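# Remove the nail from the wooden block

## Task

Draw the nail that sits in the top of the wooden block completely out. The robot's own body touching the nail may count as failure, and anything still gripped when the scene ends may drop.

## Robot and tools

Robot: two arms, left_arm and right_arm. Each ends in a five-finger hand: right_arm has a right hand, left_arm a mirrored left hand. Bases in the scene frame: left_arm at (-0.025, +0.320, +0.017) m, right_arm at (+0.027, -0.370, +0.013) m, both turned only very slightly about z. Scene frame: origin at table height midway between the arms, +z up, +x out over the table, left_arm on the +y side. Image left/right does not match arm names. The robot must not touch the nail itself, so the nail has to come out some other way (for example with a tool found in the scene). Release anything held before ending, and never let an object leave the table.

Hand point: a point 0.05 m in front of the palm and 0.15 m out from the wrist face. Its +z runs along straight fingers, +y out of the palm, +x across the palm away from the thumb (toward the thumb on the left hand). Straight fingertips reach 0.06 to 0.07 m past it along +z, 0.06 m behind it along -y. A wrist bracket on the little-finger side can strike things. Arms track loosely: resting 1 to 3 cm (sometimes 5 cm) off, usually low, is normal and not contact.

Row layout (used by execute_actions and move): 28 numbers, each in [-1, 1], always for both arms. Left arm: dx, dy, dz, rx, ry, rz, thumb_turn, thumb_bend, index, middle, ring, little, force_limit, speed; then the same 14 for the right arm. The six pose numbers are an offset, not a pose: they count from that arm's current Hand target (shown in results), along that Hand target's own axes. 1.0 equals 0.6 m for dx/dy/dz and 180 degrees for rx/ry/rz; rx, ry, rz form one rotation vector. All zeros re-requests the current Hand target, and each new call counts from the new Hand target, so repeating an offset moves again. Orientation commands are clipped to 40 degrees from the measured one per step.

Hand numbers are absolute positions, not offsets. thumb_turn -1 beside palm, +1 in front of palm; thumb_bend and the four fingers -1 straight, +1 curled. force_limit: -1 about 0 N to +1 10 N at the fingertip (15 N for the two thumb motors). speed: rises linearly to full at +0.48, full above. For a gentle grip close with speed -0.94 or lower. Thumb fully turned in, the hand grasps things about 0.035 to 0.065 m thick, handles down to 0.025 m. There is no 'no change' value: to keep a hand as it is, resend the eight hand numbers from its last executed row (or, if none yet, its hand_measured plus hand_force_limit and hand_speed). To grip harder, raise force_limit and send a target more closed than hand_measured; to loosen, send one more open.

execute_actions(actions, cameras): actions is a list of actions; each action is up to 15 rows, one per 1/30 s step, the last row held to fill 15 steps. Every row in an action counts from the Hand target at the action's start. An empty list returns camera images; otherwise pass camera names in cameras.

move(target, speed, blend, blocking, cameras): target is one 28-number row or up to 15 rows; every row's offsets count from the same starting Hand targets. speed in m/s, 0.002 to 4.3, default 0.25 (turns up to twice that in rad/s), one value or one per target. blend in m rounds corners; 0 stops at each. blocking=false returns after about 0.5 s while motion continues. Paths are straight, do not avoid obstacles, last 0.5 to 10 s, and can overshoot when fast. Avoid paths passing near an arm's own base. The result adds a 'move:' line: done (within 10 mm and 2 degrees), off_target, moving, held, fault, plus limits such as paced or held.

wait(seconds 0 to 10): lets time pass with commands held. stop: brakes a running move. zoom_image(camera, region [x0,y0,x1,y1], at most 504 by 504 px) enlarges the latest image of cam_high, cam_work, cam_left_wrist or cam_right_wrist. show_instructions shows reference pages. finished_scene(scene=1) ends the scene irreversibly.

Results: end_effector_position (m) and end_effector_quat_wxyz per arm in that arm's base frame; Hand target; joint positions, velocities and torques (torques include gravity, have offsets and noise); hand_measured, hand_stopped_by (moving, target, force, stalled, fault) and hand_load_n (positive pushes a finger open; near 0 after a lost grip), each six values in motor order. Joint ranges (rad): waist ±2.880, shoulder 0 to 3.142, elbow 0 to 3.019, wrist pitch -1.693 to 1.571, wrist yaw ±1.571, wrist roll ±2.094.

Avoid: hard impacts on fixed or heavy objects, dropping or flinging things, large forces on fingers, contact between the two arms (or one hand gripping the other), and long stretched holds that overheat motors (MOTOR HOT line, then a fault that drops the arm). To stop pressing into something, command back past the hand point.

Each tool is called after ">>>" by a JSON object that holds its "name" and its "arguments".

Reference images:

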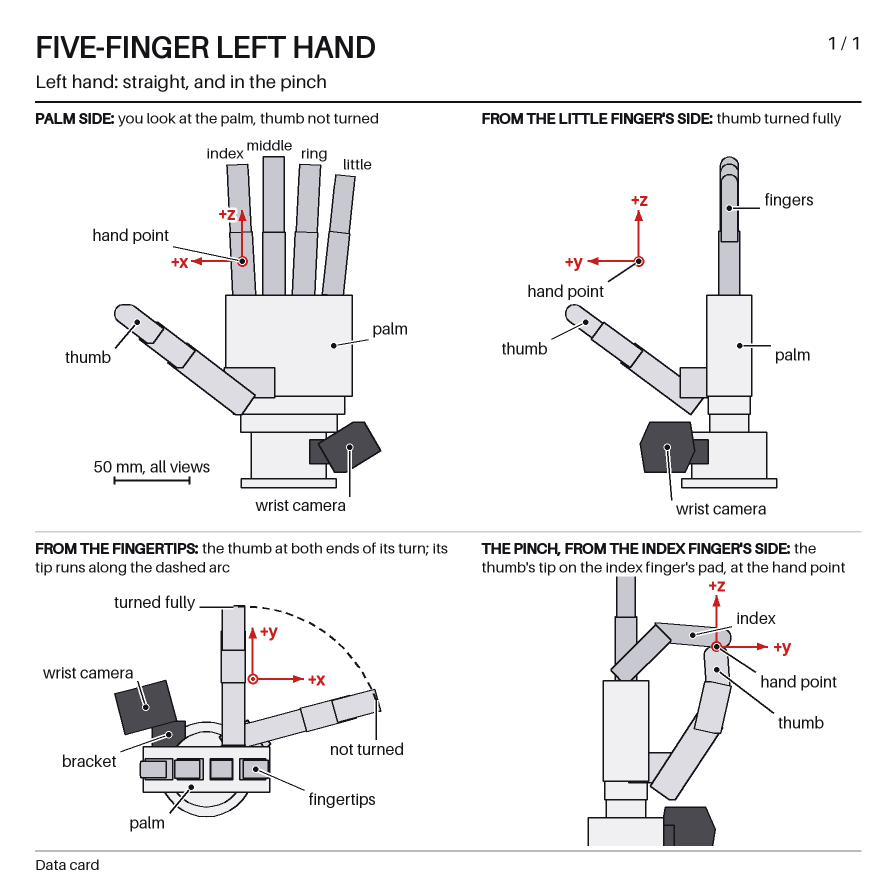

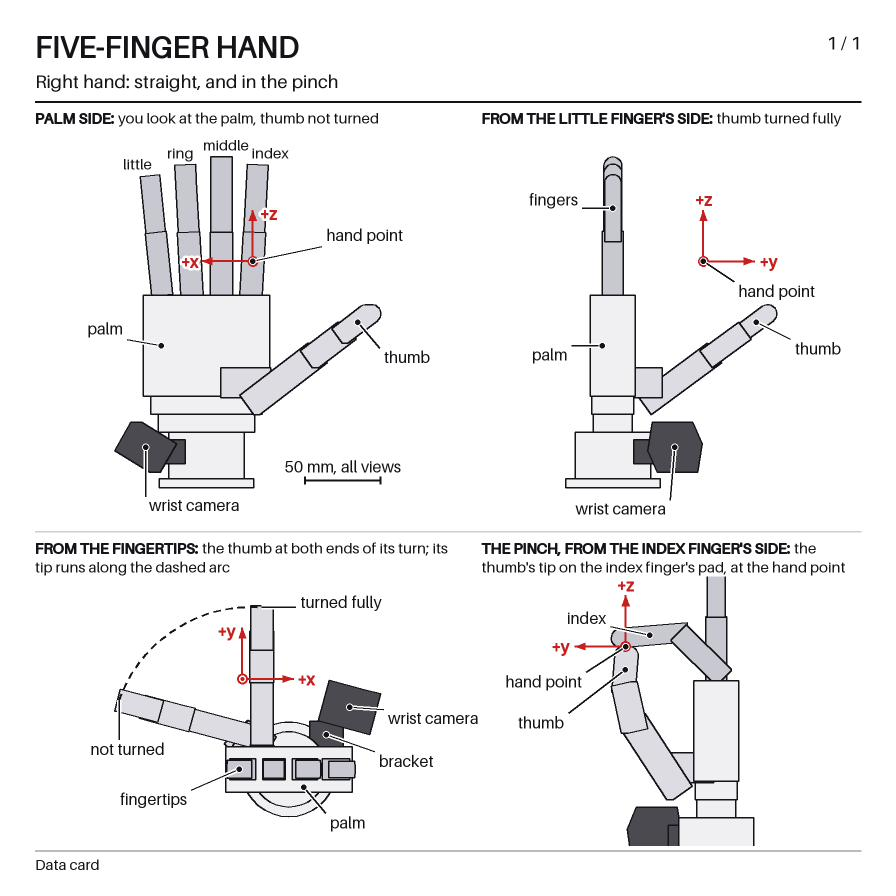

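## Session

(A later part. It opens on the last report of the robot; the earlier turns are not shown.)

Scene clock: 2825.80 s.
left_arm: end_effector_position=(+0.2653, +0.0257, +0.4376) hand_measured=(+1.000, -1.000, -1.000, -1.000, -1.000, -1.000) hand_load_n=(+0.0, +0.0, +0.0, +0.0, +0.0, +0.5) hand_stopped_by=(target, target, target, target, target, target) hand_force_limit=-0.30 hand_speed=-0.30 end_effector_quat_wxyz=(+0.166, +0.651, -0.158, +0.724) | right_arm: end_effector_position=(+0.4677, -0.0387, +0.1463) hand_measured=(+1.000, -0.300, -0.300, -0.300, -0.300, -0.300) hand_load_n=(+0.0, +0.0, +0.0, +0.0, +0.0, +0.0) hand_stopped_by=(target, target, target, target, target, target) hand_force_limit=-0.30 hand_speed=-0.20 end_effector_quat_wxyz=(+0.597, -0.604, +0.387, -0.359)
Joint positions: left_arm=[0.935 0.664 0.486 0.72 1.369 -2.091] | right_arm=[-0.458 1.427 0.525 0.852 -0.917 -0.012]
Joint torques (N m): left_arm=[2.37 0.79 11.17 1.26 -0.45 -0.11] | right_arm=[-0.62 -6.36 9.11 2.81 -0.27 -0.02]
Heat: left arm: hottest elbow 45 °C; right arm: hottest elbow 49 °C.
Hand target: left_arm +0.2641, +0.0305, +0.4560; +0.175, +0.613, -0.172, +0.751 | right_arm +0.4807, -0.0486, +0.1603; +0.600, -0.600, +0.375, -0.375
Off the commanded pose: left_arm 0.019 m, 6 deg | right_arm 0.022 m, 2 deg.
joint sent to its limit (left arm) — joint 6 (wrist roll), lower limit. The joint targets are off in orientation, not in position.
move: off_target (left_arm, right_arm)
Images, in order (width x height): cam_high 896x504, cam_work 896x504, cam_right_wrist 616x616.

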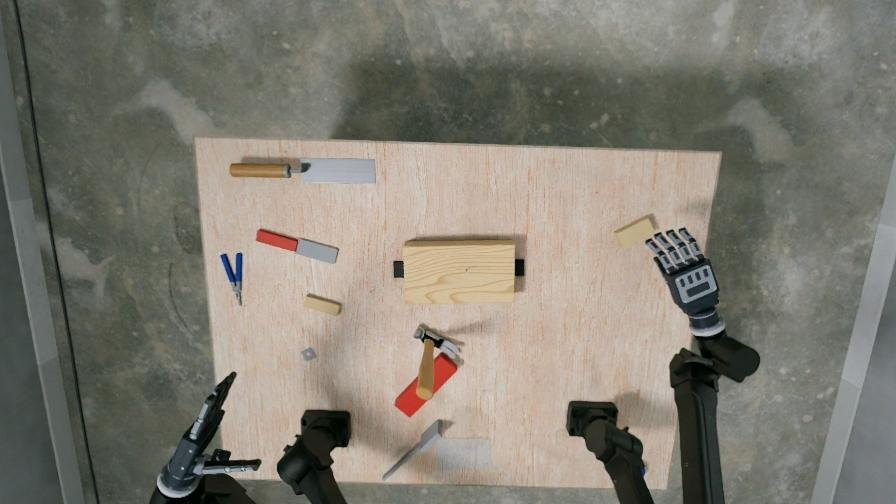

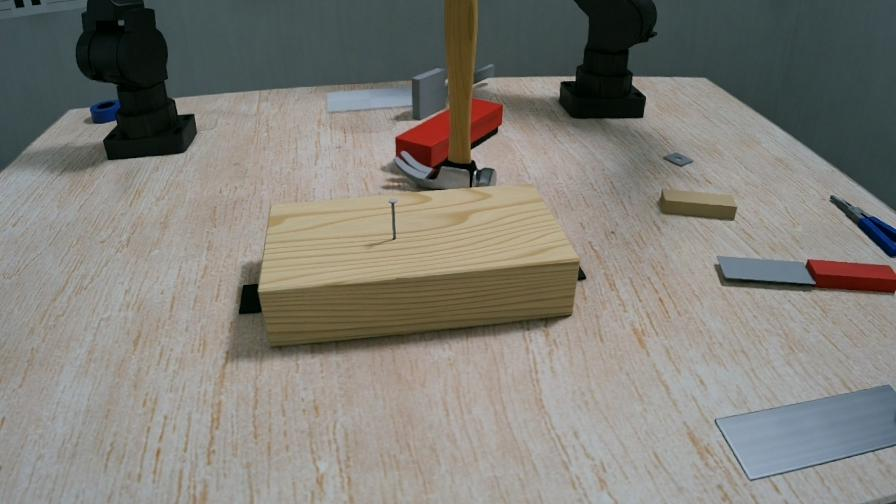

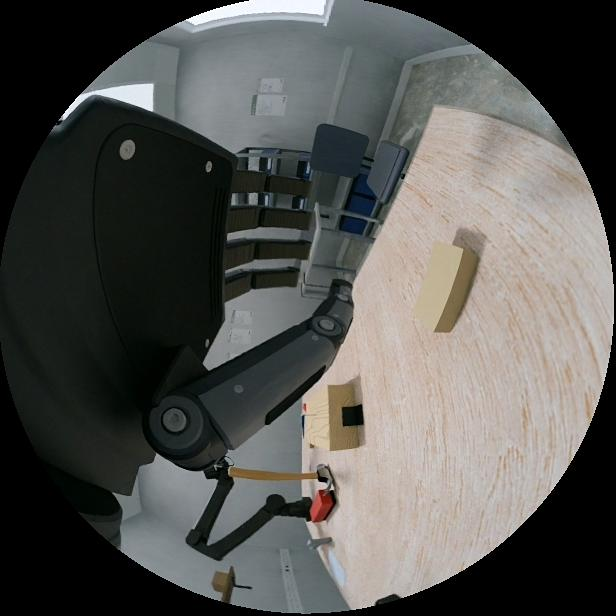

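>>> {"name": "move", "arguments": {"target": [0,0,0,0,0,0,1,-1,-1,-1,-1,-1,-0.3,-0.3,0.0223,0.125,0.0115,0,0,0,1,-0.3,-0.3,-0.3,-0.3,-0.3,-0.3,-0.2], "speed": 0.1, "cameras": ["cam_high","cam_work","cam_right_wrist"]}}

>>> {"name": "zoom_image", "arguments": {"camera": "cam_high", "region": [590, 190, 690, 290]}}

Scene clock: 2847.80 s.
left_arm: end_effector_position=(+0.2653, +0.0257, +0.4377) hand_measured=(+1.000, -1.000, -1.000, -1.000, -1.000, -1.000) hand_load_n=(+0.0, +0.0, +0.0, +0.0, +0.0, +0.0) hand_stopped_by=(target, target, target, target, target, target) hand_force_limit=-0.30 hand_speed=-0.30 end_effector_quat_wxyz=(+0.166, +0.651, -0.157, +0.724) | right_arm: end_effector_position=(+0.4829, -0.0476, +0.0776) hand_measured=(+1.000, -0.300, -0.300, -0.300, -0.300, -0.300) hand_load_n=(+0.0, +0.0, +0.0, +0.0, +0.0, +0.0) hand_stopped_by=(target, target, target, target, target, target) hand_force_limit=-0.30 hand_speed=-0.20 end_effector_quat_wxyz=(+0.598, -0.605, +0.383, -0.361)
Joint positions: left_arm=[0.935 0.664 0.486 0.72 1.369 -2.091] | right_arm=[-0.462 1.705 0.535 1.128 -0.924 -0.012]
Joint torques (N m): left_arm=[2.37 0.79 11.17 1.26 -0.46 -0.1] | right_arm=[-1.03 -8.06 6.53 2.84 -0.26 -0.01]
Heat: left arm: hottest elbow 46 °C; right arm: hottest elbow 49 °C.
Hand target: left_arm +0.2641, +0.0305, +0.4560; +0.175, +0.613, -0.172, +0.751 | right_arm +0.4928, -0.0576, +0.0854; +0.600, -0.600, +0.374, -0.375
Off the commanded pose: left_arm 0.019 m, 6 deg | right_arm 0.016 m, 2 deg.
joint sent to its limit (left arm) — joint 6 (wrist roll), lower limit. The joint targets are off in orientation, not in position.
move: off_target (left_arm, right_arm)
Images, in order (width x height): cam_high 896x504, cam_work 896x504, cam_right_wrist 616x616.

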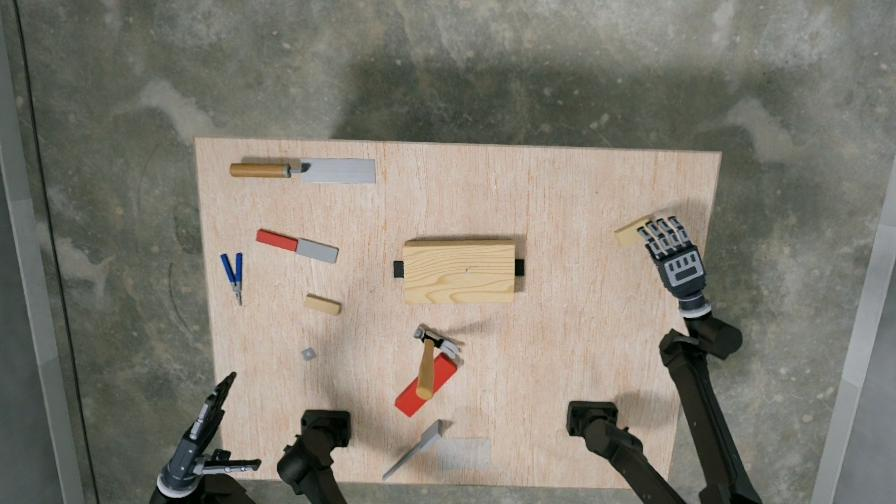

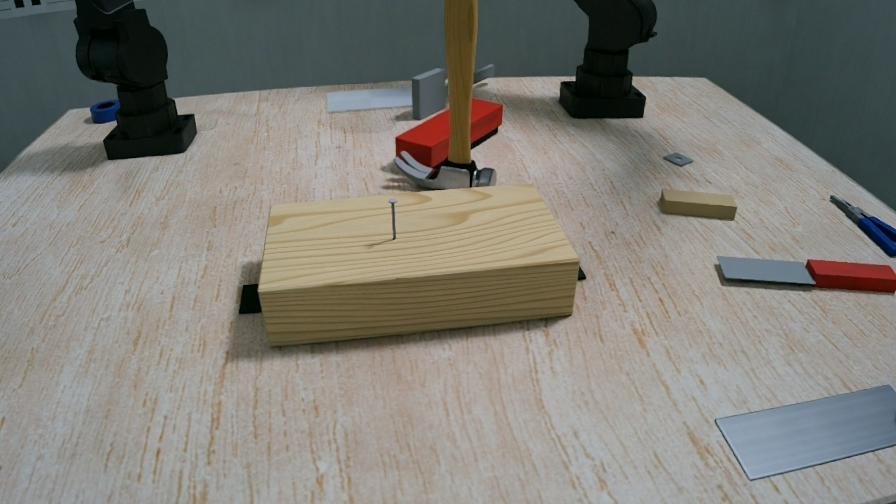

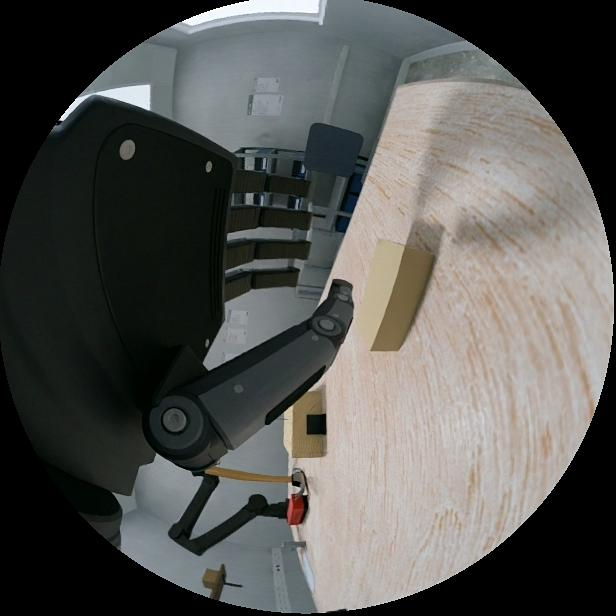

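Scaled by 5.040 from the camera's 896x504 image, which has a finer 1280x720 frame.

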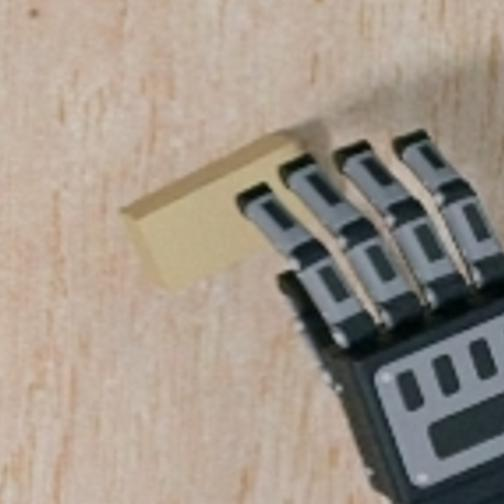

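>>> {"name": "move", "arguments": {"target": [0,0,0,0,0,0,1,-1,-1,-1,-1,-1,-0.3,-0.3,0,0.029,0.006,-0.15,0,0,1,-0.5,-0.3,-0.3,-0.3,-0.3,-0.3,-0.2], "speed": 0.12, "cameras": ["cam_high","cam_right_wrist"]}}

>>> {"name": "zoom_image", "arguments": {"camera": "cam_high", "region": [590, 190, 690, 290]}}

Scene clock: 2877.43 s.
left_arm: end_effector_position=(+0.2653, +0.0257, +0.4377) hand_measured=(+1.000, -1.000, -1.000, -1.000, -1.000, -1.000) hand_load_n=(-0.5, +0.0, +0.0, +0.0, +0.0, +0.0) hand_stopped_by=(target, target, target, target, target, target) hand_force_limit=-0.30 hand_speed=-0.30 end_effector_quat_wxyz=(+0.166, +0.651, -0.157, +0.724) | right_arm: end_effector_position=(+0.4816, -0.0548, +0.0512) hand_measured=(+1.000, -0.500, -0.300, -0.300, -0.300, -0.300) hand_load_n=(+0.0, +0.0, -0.5, +0.0, +0.0, +0.0) hand_stopped_by=(target, target, target, target, target, target) hand_force_limit=-0.30 hand_speed=-0.20 end_effector_quat_wxyz=(-0.443, +0.719, -0.467, +0.263)
Joint positions: left_arm=[0.935 0.664 0.486 0.72 1.369 -2.091] | right_arm=[-0.382 1.518 0.727 0.117 -0.718 -0.444]
Joint torques (N m): left_arm=[2.43 0.73 11.18 1.26 -0.46 -0.09] | right_arm=[1.03 -10.34 9.51 0.95 -0.25 -0.27]
Heat: left arm: hottest elbow 47 °C; right arm: hottest elbow 46 °C.
Hand target: left_arm +0.2641, +0.0305, +0.4560; +0.175, +0.613, -0.172, +0.751 | right_arm +0.4961, -0.0562, +0.0681; -0.443, +0.723, -0.452, +0.277
Off the commanded pose: left_arm 0.019 m, 6 deg | right_arm 0.022 m, 2 deg.
joint sent to its limit (left arm) — joint 6 (wrist roll), lower limit. The joint targets are off in orientation, not in position.
move: off_target (left_arm, right_arm)
Images, in order (width x height): cam_high 896x504, cam_right_wrist 616x616.

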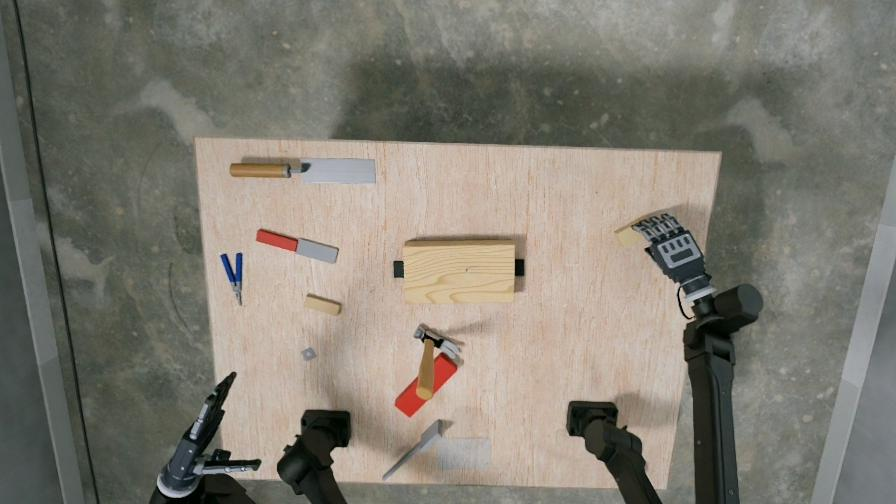

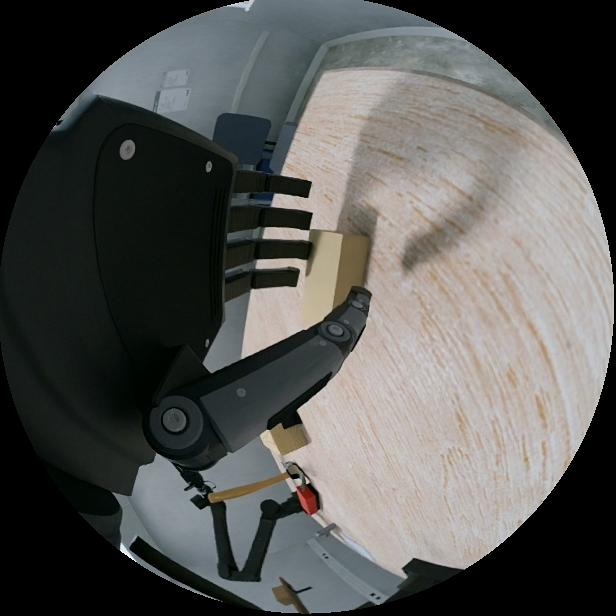

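Scaled by 5.040 from the camera's 896x504 image, which has a finer 1280x720 frame.

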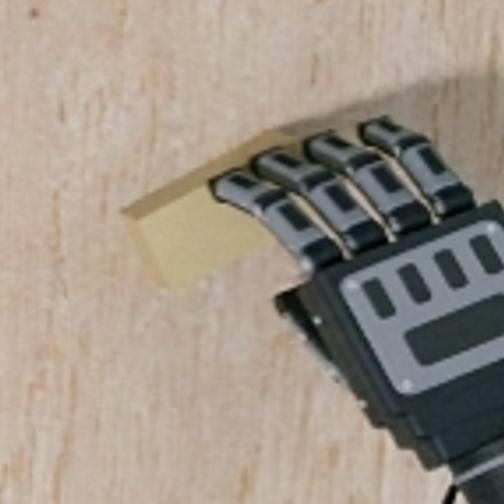

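>>> {"name": "move", "arguments": {"target": [0,0,0,0,0,0,1,-1,-1,-1,-1,-1,-0.3,-0.3,-0.0100,0.0580,0.0370,0,0,0,1,-0.5,-0.3,-0.3,-0.3,-0.3,-0.3,-0.2], "speed": 0.08, "cameras": ["cam_high","cam_right_wrist"]}}

>>> {"name": "zoom_image", "arguments": {"camera": "cam_high", "region": [590, 190, 690, 290]}}

Scene clock: 2889.40 s.
left_arm: end_effector_position=(+0.2653, +0.0257, +0.4377) hand_measured=(+1.000, -1.000, -1.000, -1.000, -1.000, -1.000) hand_load_n=(-0.5, +0.0, +0.0, +0.0, +0.0, +0.0) hand_stopped_by=(target, target, target, target, target, target) hand_force_limit=-0.30 hand_speed=-0.30 end_effector_quat_wxyz=(+0.166, +0.651, -0.157, +0.724) | right_arm: end_effector_position=(+0.4917, -0.0497, +0.0262) hand_measured=(+1.000, -0.500, -0.300, -0.300, -0.300, -0.300) hand_load_n=(+0.0, +0.0, +0.0, +0.0, +0.0, +0.0) hand_stopped_by=(target, target, target, target, target, target) hand_force_limit=-0.30 hand_speed=-0.20 end_effector_quat_wxyz=(-0.442, +0.723, -0.457, +0.271)
Joint positions: left_arm=[0.935 0.664 0.486 0.72 1.369 -2.091] | right_arm=[-0.36 1.594 0.718 0.224 -0.702 -0.445]
Joint torques (N m): left_arm=[2.49 0.79 11.17 1.28 -0.46 -0.1] | right_arm=[0.67 -9.29 6.69 2.47 -0.32 -0.11]
Heat: left arm: hottest elbow 47 °C; right arm: hottest elbow 47 °C.
Hand target: left_arm +0.2641, +0.0305, +0.4560; +0.175, +0.613, -0.172, +0.751 | right_arm +0.4970, -0.0489, +0.0268; -0.443, +0.723, -0.452, +0.277
Off the commanded pose: left_arm 0.019 m, 6 deg | right_arm 0.005 m, 1 deg.
joint sent to its limit (left arm) — joint 6 (wrist roll), lower limit. The joint targets are off in orientation, not in position.
move: off_target (left_arm)
Images, in order (width x height): cam_high 896x504, cam_right_wrist 616x616.

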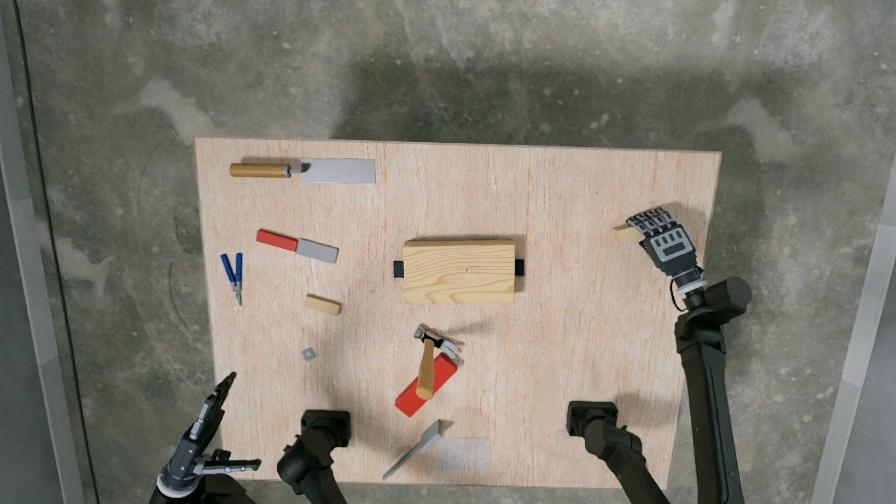

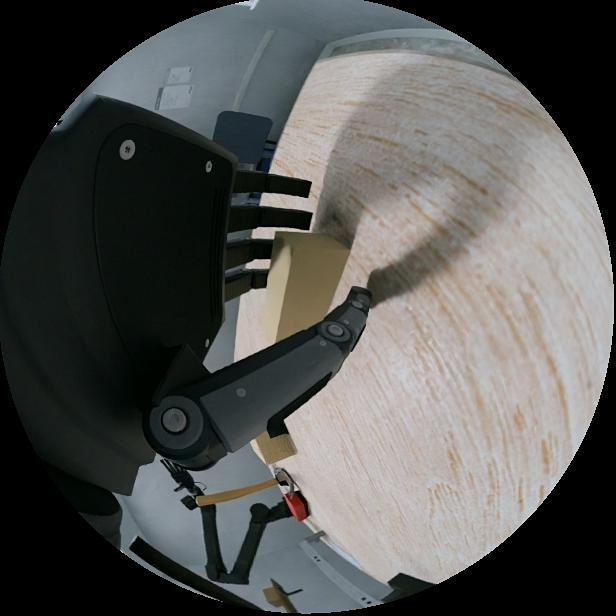

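Scaled by 5.040 from the camera's 896x504 image, which has a finer 1280x720 frame.

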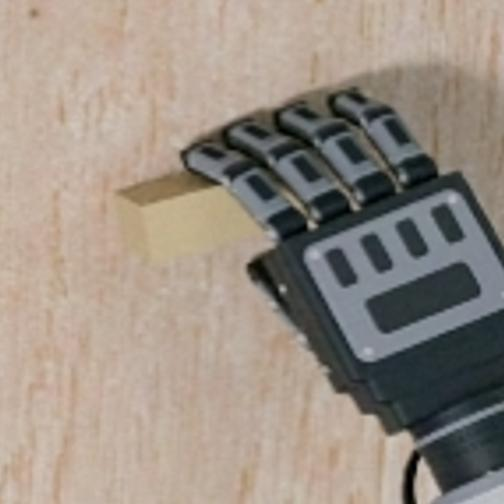

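>>> {"name": "move", "arguments": {"target": [0,0,0,0,0,0,1,-1,-1,-1,-1,-1,-0.3,-0.3,-0.0044,0.0308,0.0056,0,0,0,1,-0.5,-0.3,-0.3,-0.3,-0.3,-0.3,-0.2], "speed": 0.06, "cameras": ["cam_right_wrist"]}}

>>> {"name": "zoom_image", "arguments": {"camera": "cam_right_wrist", "region": [200, 150, 440, 390]}}

Scene clock: 2902.47 s.
left_arm: end_effector_position=(+0.2653, +0.0257, +0.4377) hand_measured=(+1.000, -1.000, -1.000, -1.000, -1.000, -1.000) hand_load_n=(+0.0, +0.0, +0.0, +0.0, +0.0, +0.0) hand_stopped_by=(target, target, target, target, target, target) hand_force_limit=-0.30 hand_speed=-0.30 end_effector_quat_wxyz=(+0.166, +0.651, -0.157, +0.724) | right_arm: end_effector_position=(+0.4913, -0.0492, +0.0221) hand_measured=(+1.000, -0.500, -0.300, -0.300, -0.300, -0.300) hand_load_n=(+0.5, +1.0, +0.0, +0.0, +0.0, +0.0) hand_stopped_by=(target, target, target, target, target, target) hand_force_limit=-0.30 hand_speed=-0.20 end_effector_quat_wxyz=(-0.445, +0.722, -0.449, +0.282)
Joint positions: left_arm=[0.935 0.664 0.486 0.72 1.369 -2.091] | right_arm=[-0.36 1.603 0.697 0.281 -0.704 -0.445]
Joint torques (N m): left_arm=[2.43 0.85 11.17 1.29 -0.46 -0.1] | right_arm=[0.21 -7.41 5.87 2.43 -0.35 -0.16]
Heat: left arm: hottest elbow 47 °C; right arm: hottest elbow 45 °C.
Hand target: left_arm +0.2641, +0.0305, +0.4560; +0.175, +0.613, -0.172, +0.751 | right_arm +0.4909, -0.0489, +0.0088; -0.443, +0.723, -0.452, +0.277
Off the commanded pose: left_arm 0.019 m, 6 deg | right_arm 0.013 m, 1 deg.
joint sent to its limit (left arm) — joint 6 (wrist roll), lower limit. The joint targets are off in orientation, not in position.
move: off_target (left_arm, right_arm)
Images, in order (width x height): cam_right_wrist 616x616.

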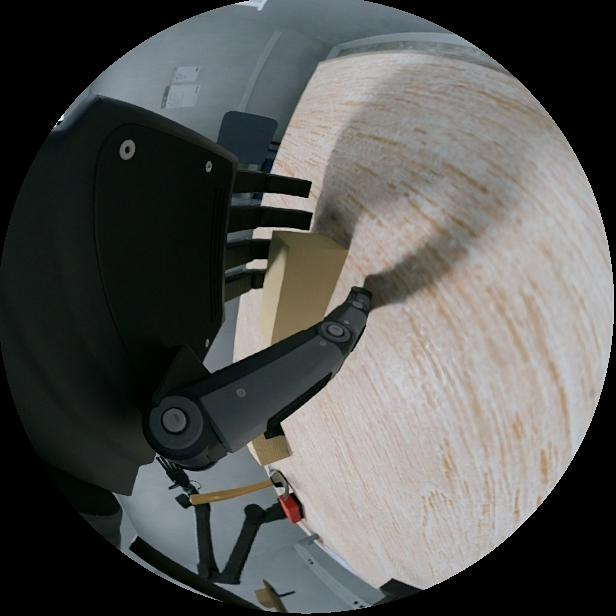

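Scaled by 2.100 from the camera's 616x616 image, which has a finer 880x880 frame.

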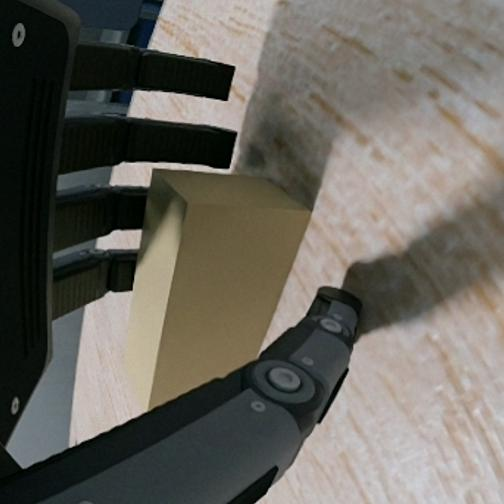

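>>> {"name": "move", "arguments": {"target": [0,0,0,0,0,0,1,-1,-1,-1,-1,-1,-0.3,-0.3,0,-0.0149,-0.0076,0,0,0,1,0.1,0.2,0.2,-0.3,-0.3,-0.35,-0.6], "speed": 0.06, "cameras": ["cam_right_wrist","cam_high"]}}

>>> {"name": "zoom_image", "arguments": {"camera": "cam_right_wrist", "region": [200, 150, 440, 390]}}

>>> {"name": "zoom_image", "arguments": {"camera": "cam_high", "region": [590, 190, 690, 290]}}

Scene clock: 2909.87 s.
left_arm: end_effector_position=(+0.2653, +0.0257, +0.4377) hand_measured=(+1.000, -1.000, -1.000, -1.000, -1.000, -1.000) hand_load_n=(-0.5, +0.0, +0.0, +0.0, +0.0, +0.0) hand_stopped_by=(target, target, target, target, target, target) hand_force_limit=-0.30 hand_speed=-0.30 end_effector_quat_wxyz=(+0.166, +0.651, -0.157, +0.724) | right_arm: end_effector_position=(+0.4927, -0.0486, +0.0226) hand_measured=(+1.000, -0.356, -0.010, -0.014, -0.300, -0.300) hand_load_n=(-2.5, +7.5, +5.5, +9.0, +0.0, +0.0) hand_stopped_by=(target, force, force, force, target, target) hand_force_limit=-0.35 hand_speed=-0.60 end_effector_quat_wxyz=(-0.447, +0.722, -0.446, +0.284)
Joint positions: left_arm=[0.935 0.664 0.486 0.72 1.369 -2.091] | right_arm=[-0.359 1.606 0.697 0.292 -0.709 -0.445]
Joint torques (N m): left_arm=[2.55 0.73 11.17 1.29 -0.46 -0.11] | right_arm=[-0.09 -9.64 6.42 0.8 -0.22 -0.15]
Heat: left arm: hottest elbow 47 °C; right arm: hottest elbow 45 °C.
Hand target: left_arm +0.2641, +0.0305, +0.4560; +0.175, +0.613, -0.172, +0.751 | right_arm +0.4909, -0.0489, +0.0189; -0.443, +0.723, -0.452, +0.277
Off the commanded pose: left_arm 0.019 m, 6 deg | right_arm 0.004 m, 1 deg.
joint sent to its limit (left arm) — joint 6 (wrist roll), lower limit. The joint targets are off in orientation, not in position.
move: off_target (left_arm)
Images, in order (width x height): cam_high 896x504, cam_right_wrist 616x616.

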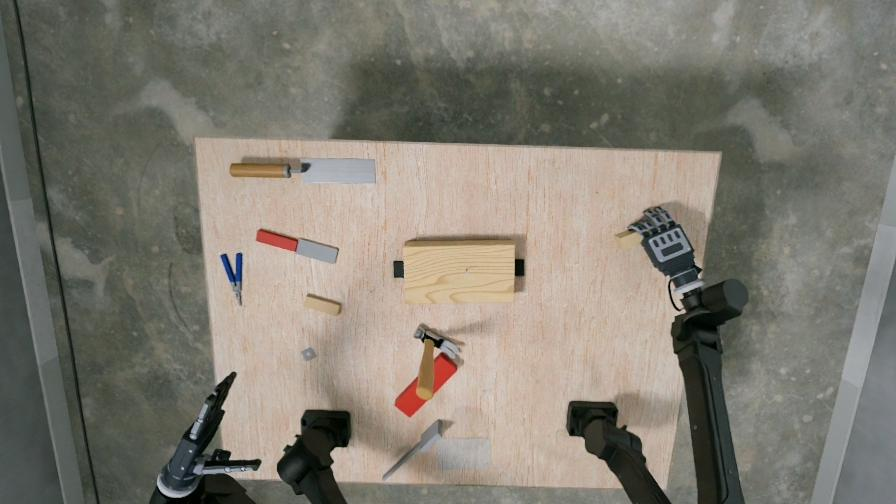

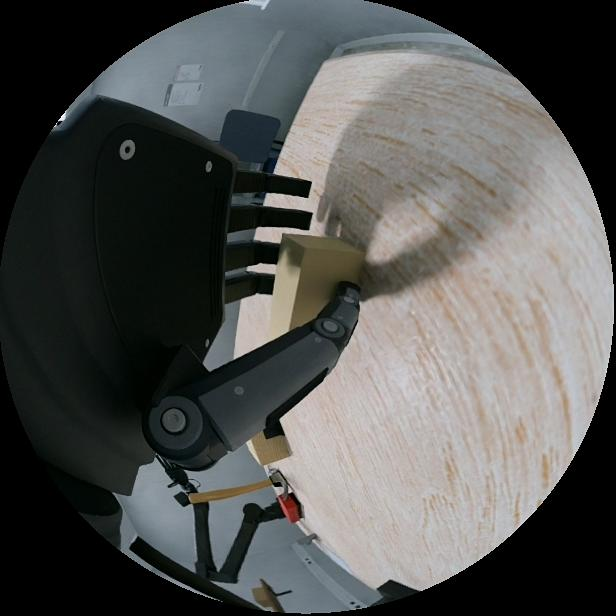

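Scaled by 2.100 from the camera's 616x616 image, which has a finer 880x880 frame.

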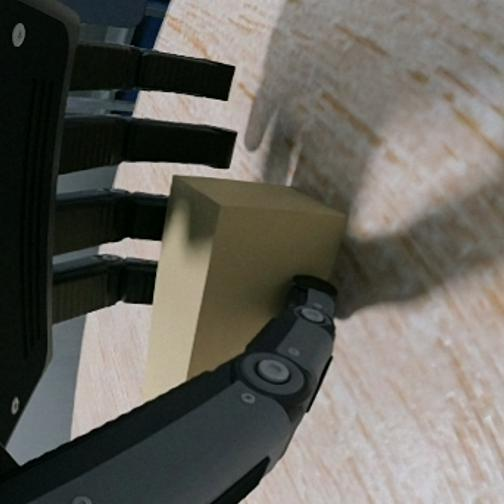

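Scaled by 5.040 from the camera's 896x504 image, which has a finer 1280x720 frame.

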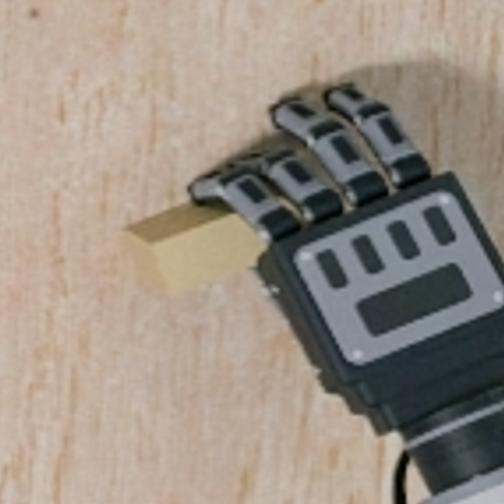

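>>> {"name": "zoom_image", "arguments": {"camera": "cam_high", "region": [380, 310, 480, 410]}}

Scaled by 5.040 from the camera's 896x504 image, which has a finer 1280x720 frame.

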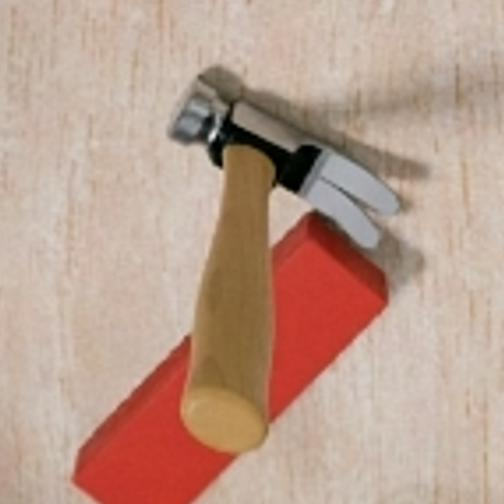

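>>> {"name": "move", "arguments": {"target": [-0.1015,0.4721,0.2577,-0.0009,-0.0606,-0.0140,1,-1,-1,-1,-1,-1,-0.3,-0.3,0,-0.1485,-0.0757,0,0,0,1,0.1,0.2,0.2,-0.3,-0.3,-0.35,-0.6], "speed": 0.2, "cameras": ["all"]}}

Scene clock: 2965.27 s.
left_arm: end_effector_position=(+0.2756, -0.2892, +0.3783) hand_measured=(+1.000, -1.000, -1.000, -1.000, -1.000, -1.000) hand_load_n=(-0.5, +0.0, +0.0, +0.5, +0.0, +0.0) hand_stopped_by=(target, target, target, target, target, target) hand_force_limit=-0.30 hand_speed=-0.30 end_effector_quat_wxyz=(+0.159, +0.703, -0.184, +0.668) | right_arm: end_effector_position=(+0.4749, -0.0425, +0.0944) hand_measured=(+1.000, -0.358, -0.010, -0.014, -0.300, -0.300) hand_load_n=(-2.0, +9.5, +4.5, +8.0, +0.0, +0.0) hand_stopped_by=(target, force, force, force, target, target) hand_force_limit=-0.35 hand_speed=-0.60 end_effector_quat_wxyz=(-0.440, +0.725, -0.464, +0.256)
Joint positions: left_arm=[-0.826 0.57 0.498 0.012 -0.336 -1.568] | right_arm=[-0.359 1.403 0.76 -0.042 -0.705 -0.445]
Joint torques (N m): left_arm=[0.62 0.62 12.38 2.56 -0.11 -0.06] | right_arm=[0.03 -9.99 10.93 1.02 -0.35 -0.15]
Heat: left arm: hottest elbow 47 °C; right arm: hottest elbow 43 °C.
Hand target: left_arm +0.2745, -0.2949, +0.4130; +0.175, +0.685, -0.175, +0.685 | right_arm +0.4910, -0.0489, +0.1191; -0.443, +0.723, -0.452, +0.277
Off the commanded pose: left_arm 0.035 m, 4 deg | right_arm 0.030 m, 3 deg.
move: off_target (left_arm, right_arm)

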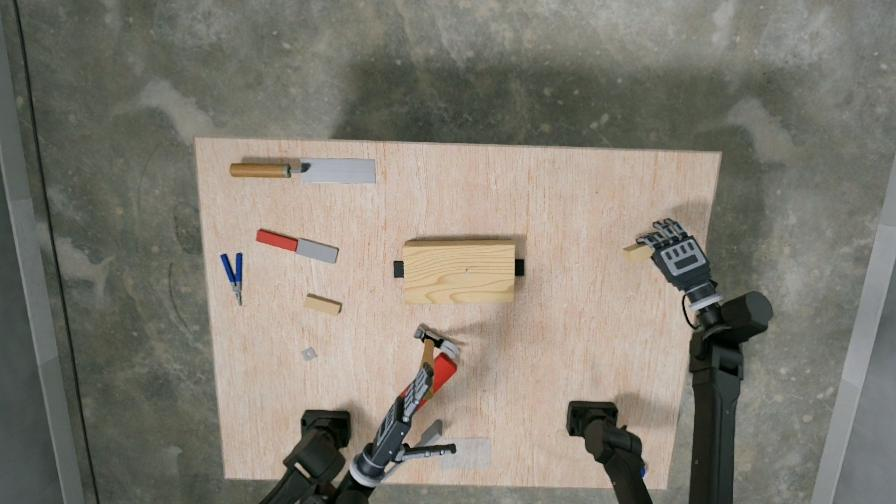

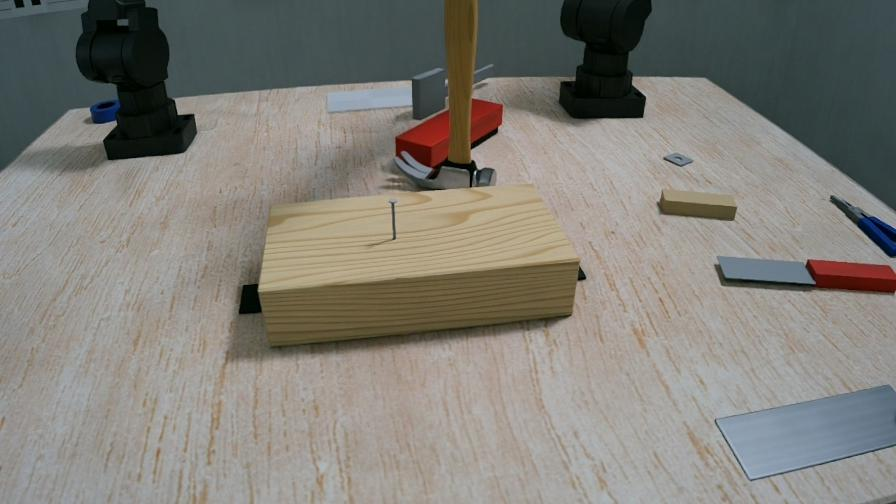

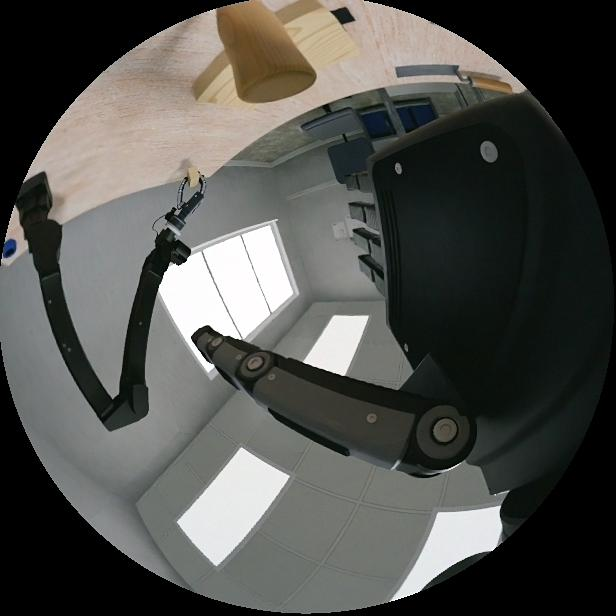

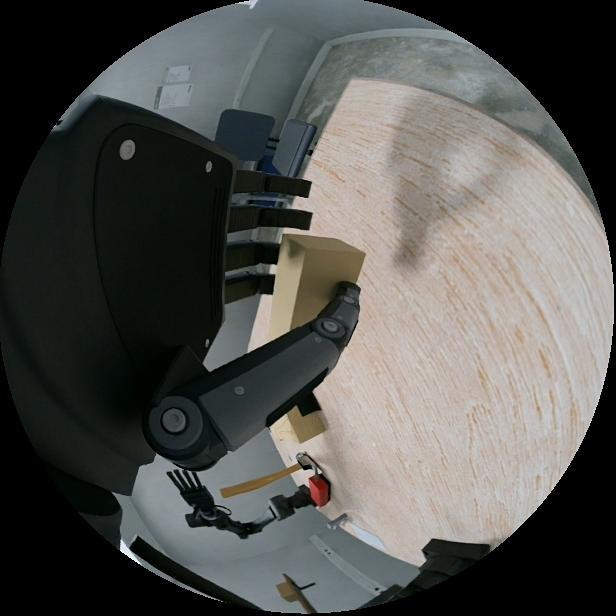

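>>> {"name": "zoom_image", "arguments": {"camera": "cam_high", "region": [370, 310, 490, 430]}}

Scaled by 4.200 from the camera's 896x504 image, which has a finer 1280x720 frame.

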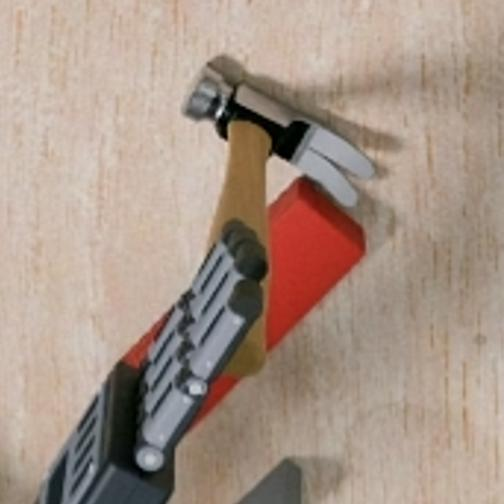

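>>> {"name": "move", "arguments": {"target": [-0.10,0,0,0,0,0,1,-1,-1,-1,-1,-1,-0.3,-0.3,0,0,0,0,0,0,1,0.1,0.2,0.2,-0.3,-0.3,-0.35,-0.6], "speed": 0.1, "cameras": ["cam_high","cam_left_wrist","cam_work"]}}

>>> {"name": "zoom_image", "arguments": {"camera": "cam_high", "region": [370, 310, 490, 430]}}

Scene clock: 2978.97 s.
left_arm: end_effector_position=(+0.2771, -0.2909, +0.3486) hand_measured=(+1.000, -1.000, -1.000, -1.000, -1.000, -1.000) hand_load_n=(-0.5, +0.0, +0.0, +0.0, +0.0, +0.0) hand_stopped_by=(target, target, target, target, target, target) hand_force_limit=-0.30 hand_speed=-0.30 end_effector_quat_wxyz=(+0.167, +0.690, -0.175, +0.682) | right_arm: end_effector_position=(+0.4749, -0.0425, +0.0944) hand_measured=(+1.000, -0.358, -0.010, -0.014, -0.300, -0.300) hand_load_n=(-2.0, +9.5, +4.5, +8.0, +0.0, +0.0) hand_stopped_by=(target, force, force, force, target, target) hand_force_limit=-0.35 hand_speed=-0.60 end_effector_quat_wxyz=(-0.440, +0.725, -0.464, +0.256)
Joint positions: left_arm=[-0.827 0.611 0.397 0.198 -0.337 -1.568] | right_arm=[-0.359 1.403 0.76 -0.042 -0.705 -0.445]
Joint torques (N m): left_arm=[0.67 0.38 8.87 2.58 -0.11 -0.06] | right_arm=[-0.03 -10.05 11.04 0.99 -0.35 -0.15]
Heat: left arm: hottest elbow 47 °C; right arm: hottest elbow 46 °C.
Hand target: left_arm +0.2744, -0.2950, +0.3531; +0.175, +0.685, -0.175, +0.685 | right_arm +0.4910, -0.0489, +0.1191; -0.443, +0.723, -0.452, +0.277
Off the commanded pose: left_arm 0.007 m, 1 deg | right_arm 0.030 m, 3 deg.
move: off_target (right_arm)
Images, in order (width x height): cam_high 896x504, cam_work 896x504, cam_left_wrist 616x616.

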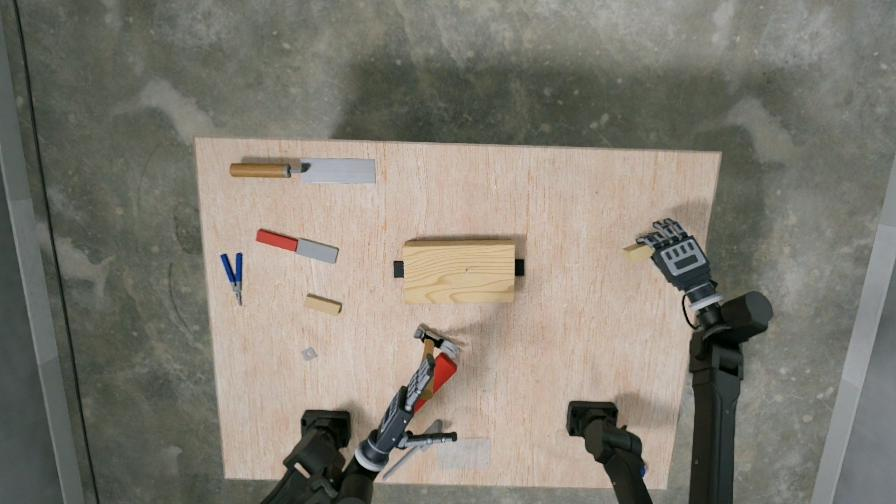

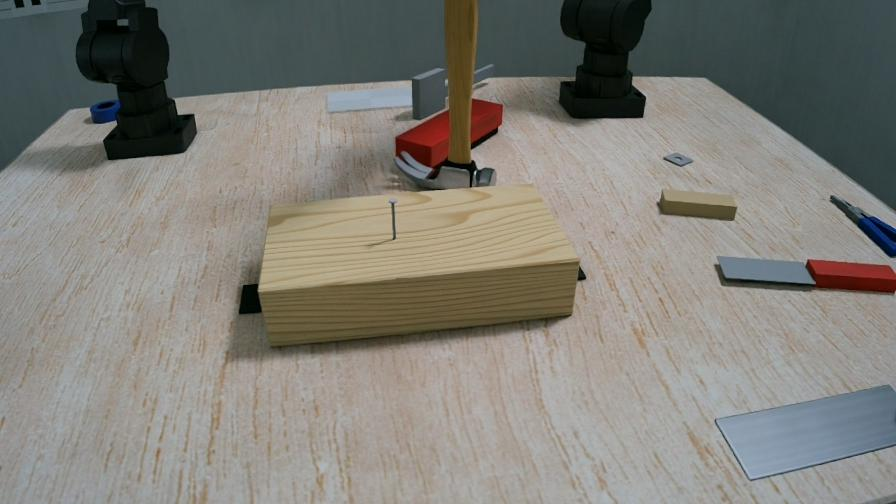

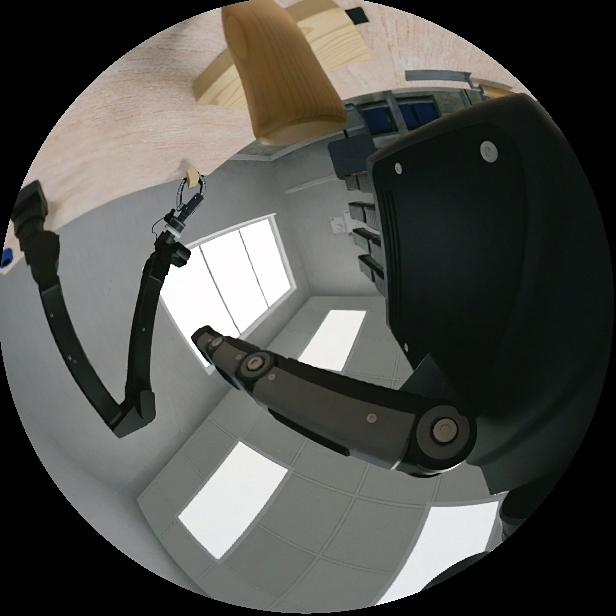

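Scaled by 4.200 from the camera's 896x504 image, which has a finer 1280x720 frame.

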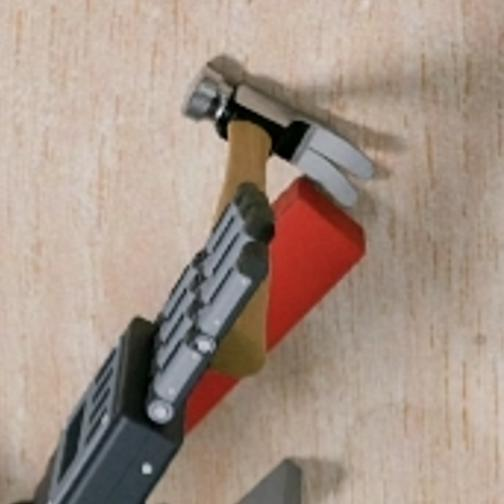

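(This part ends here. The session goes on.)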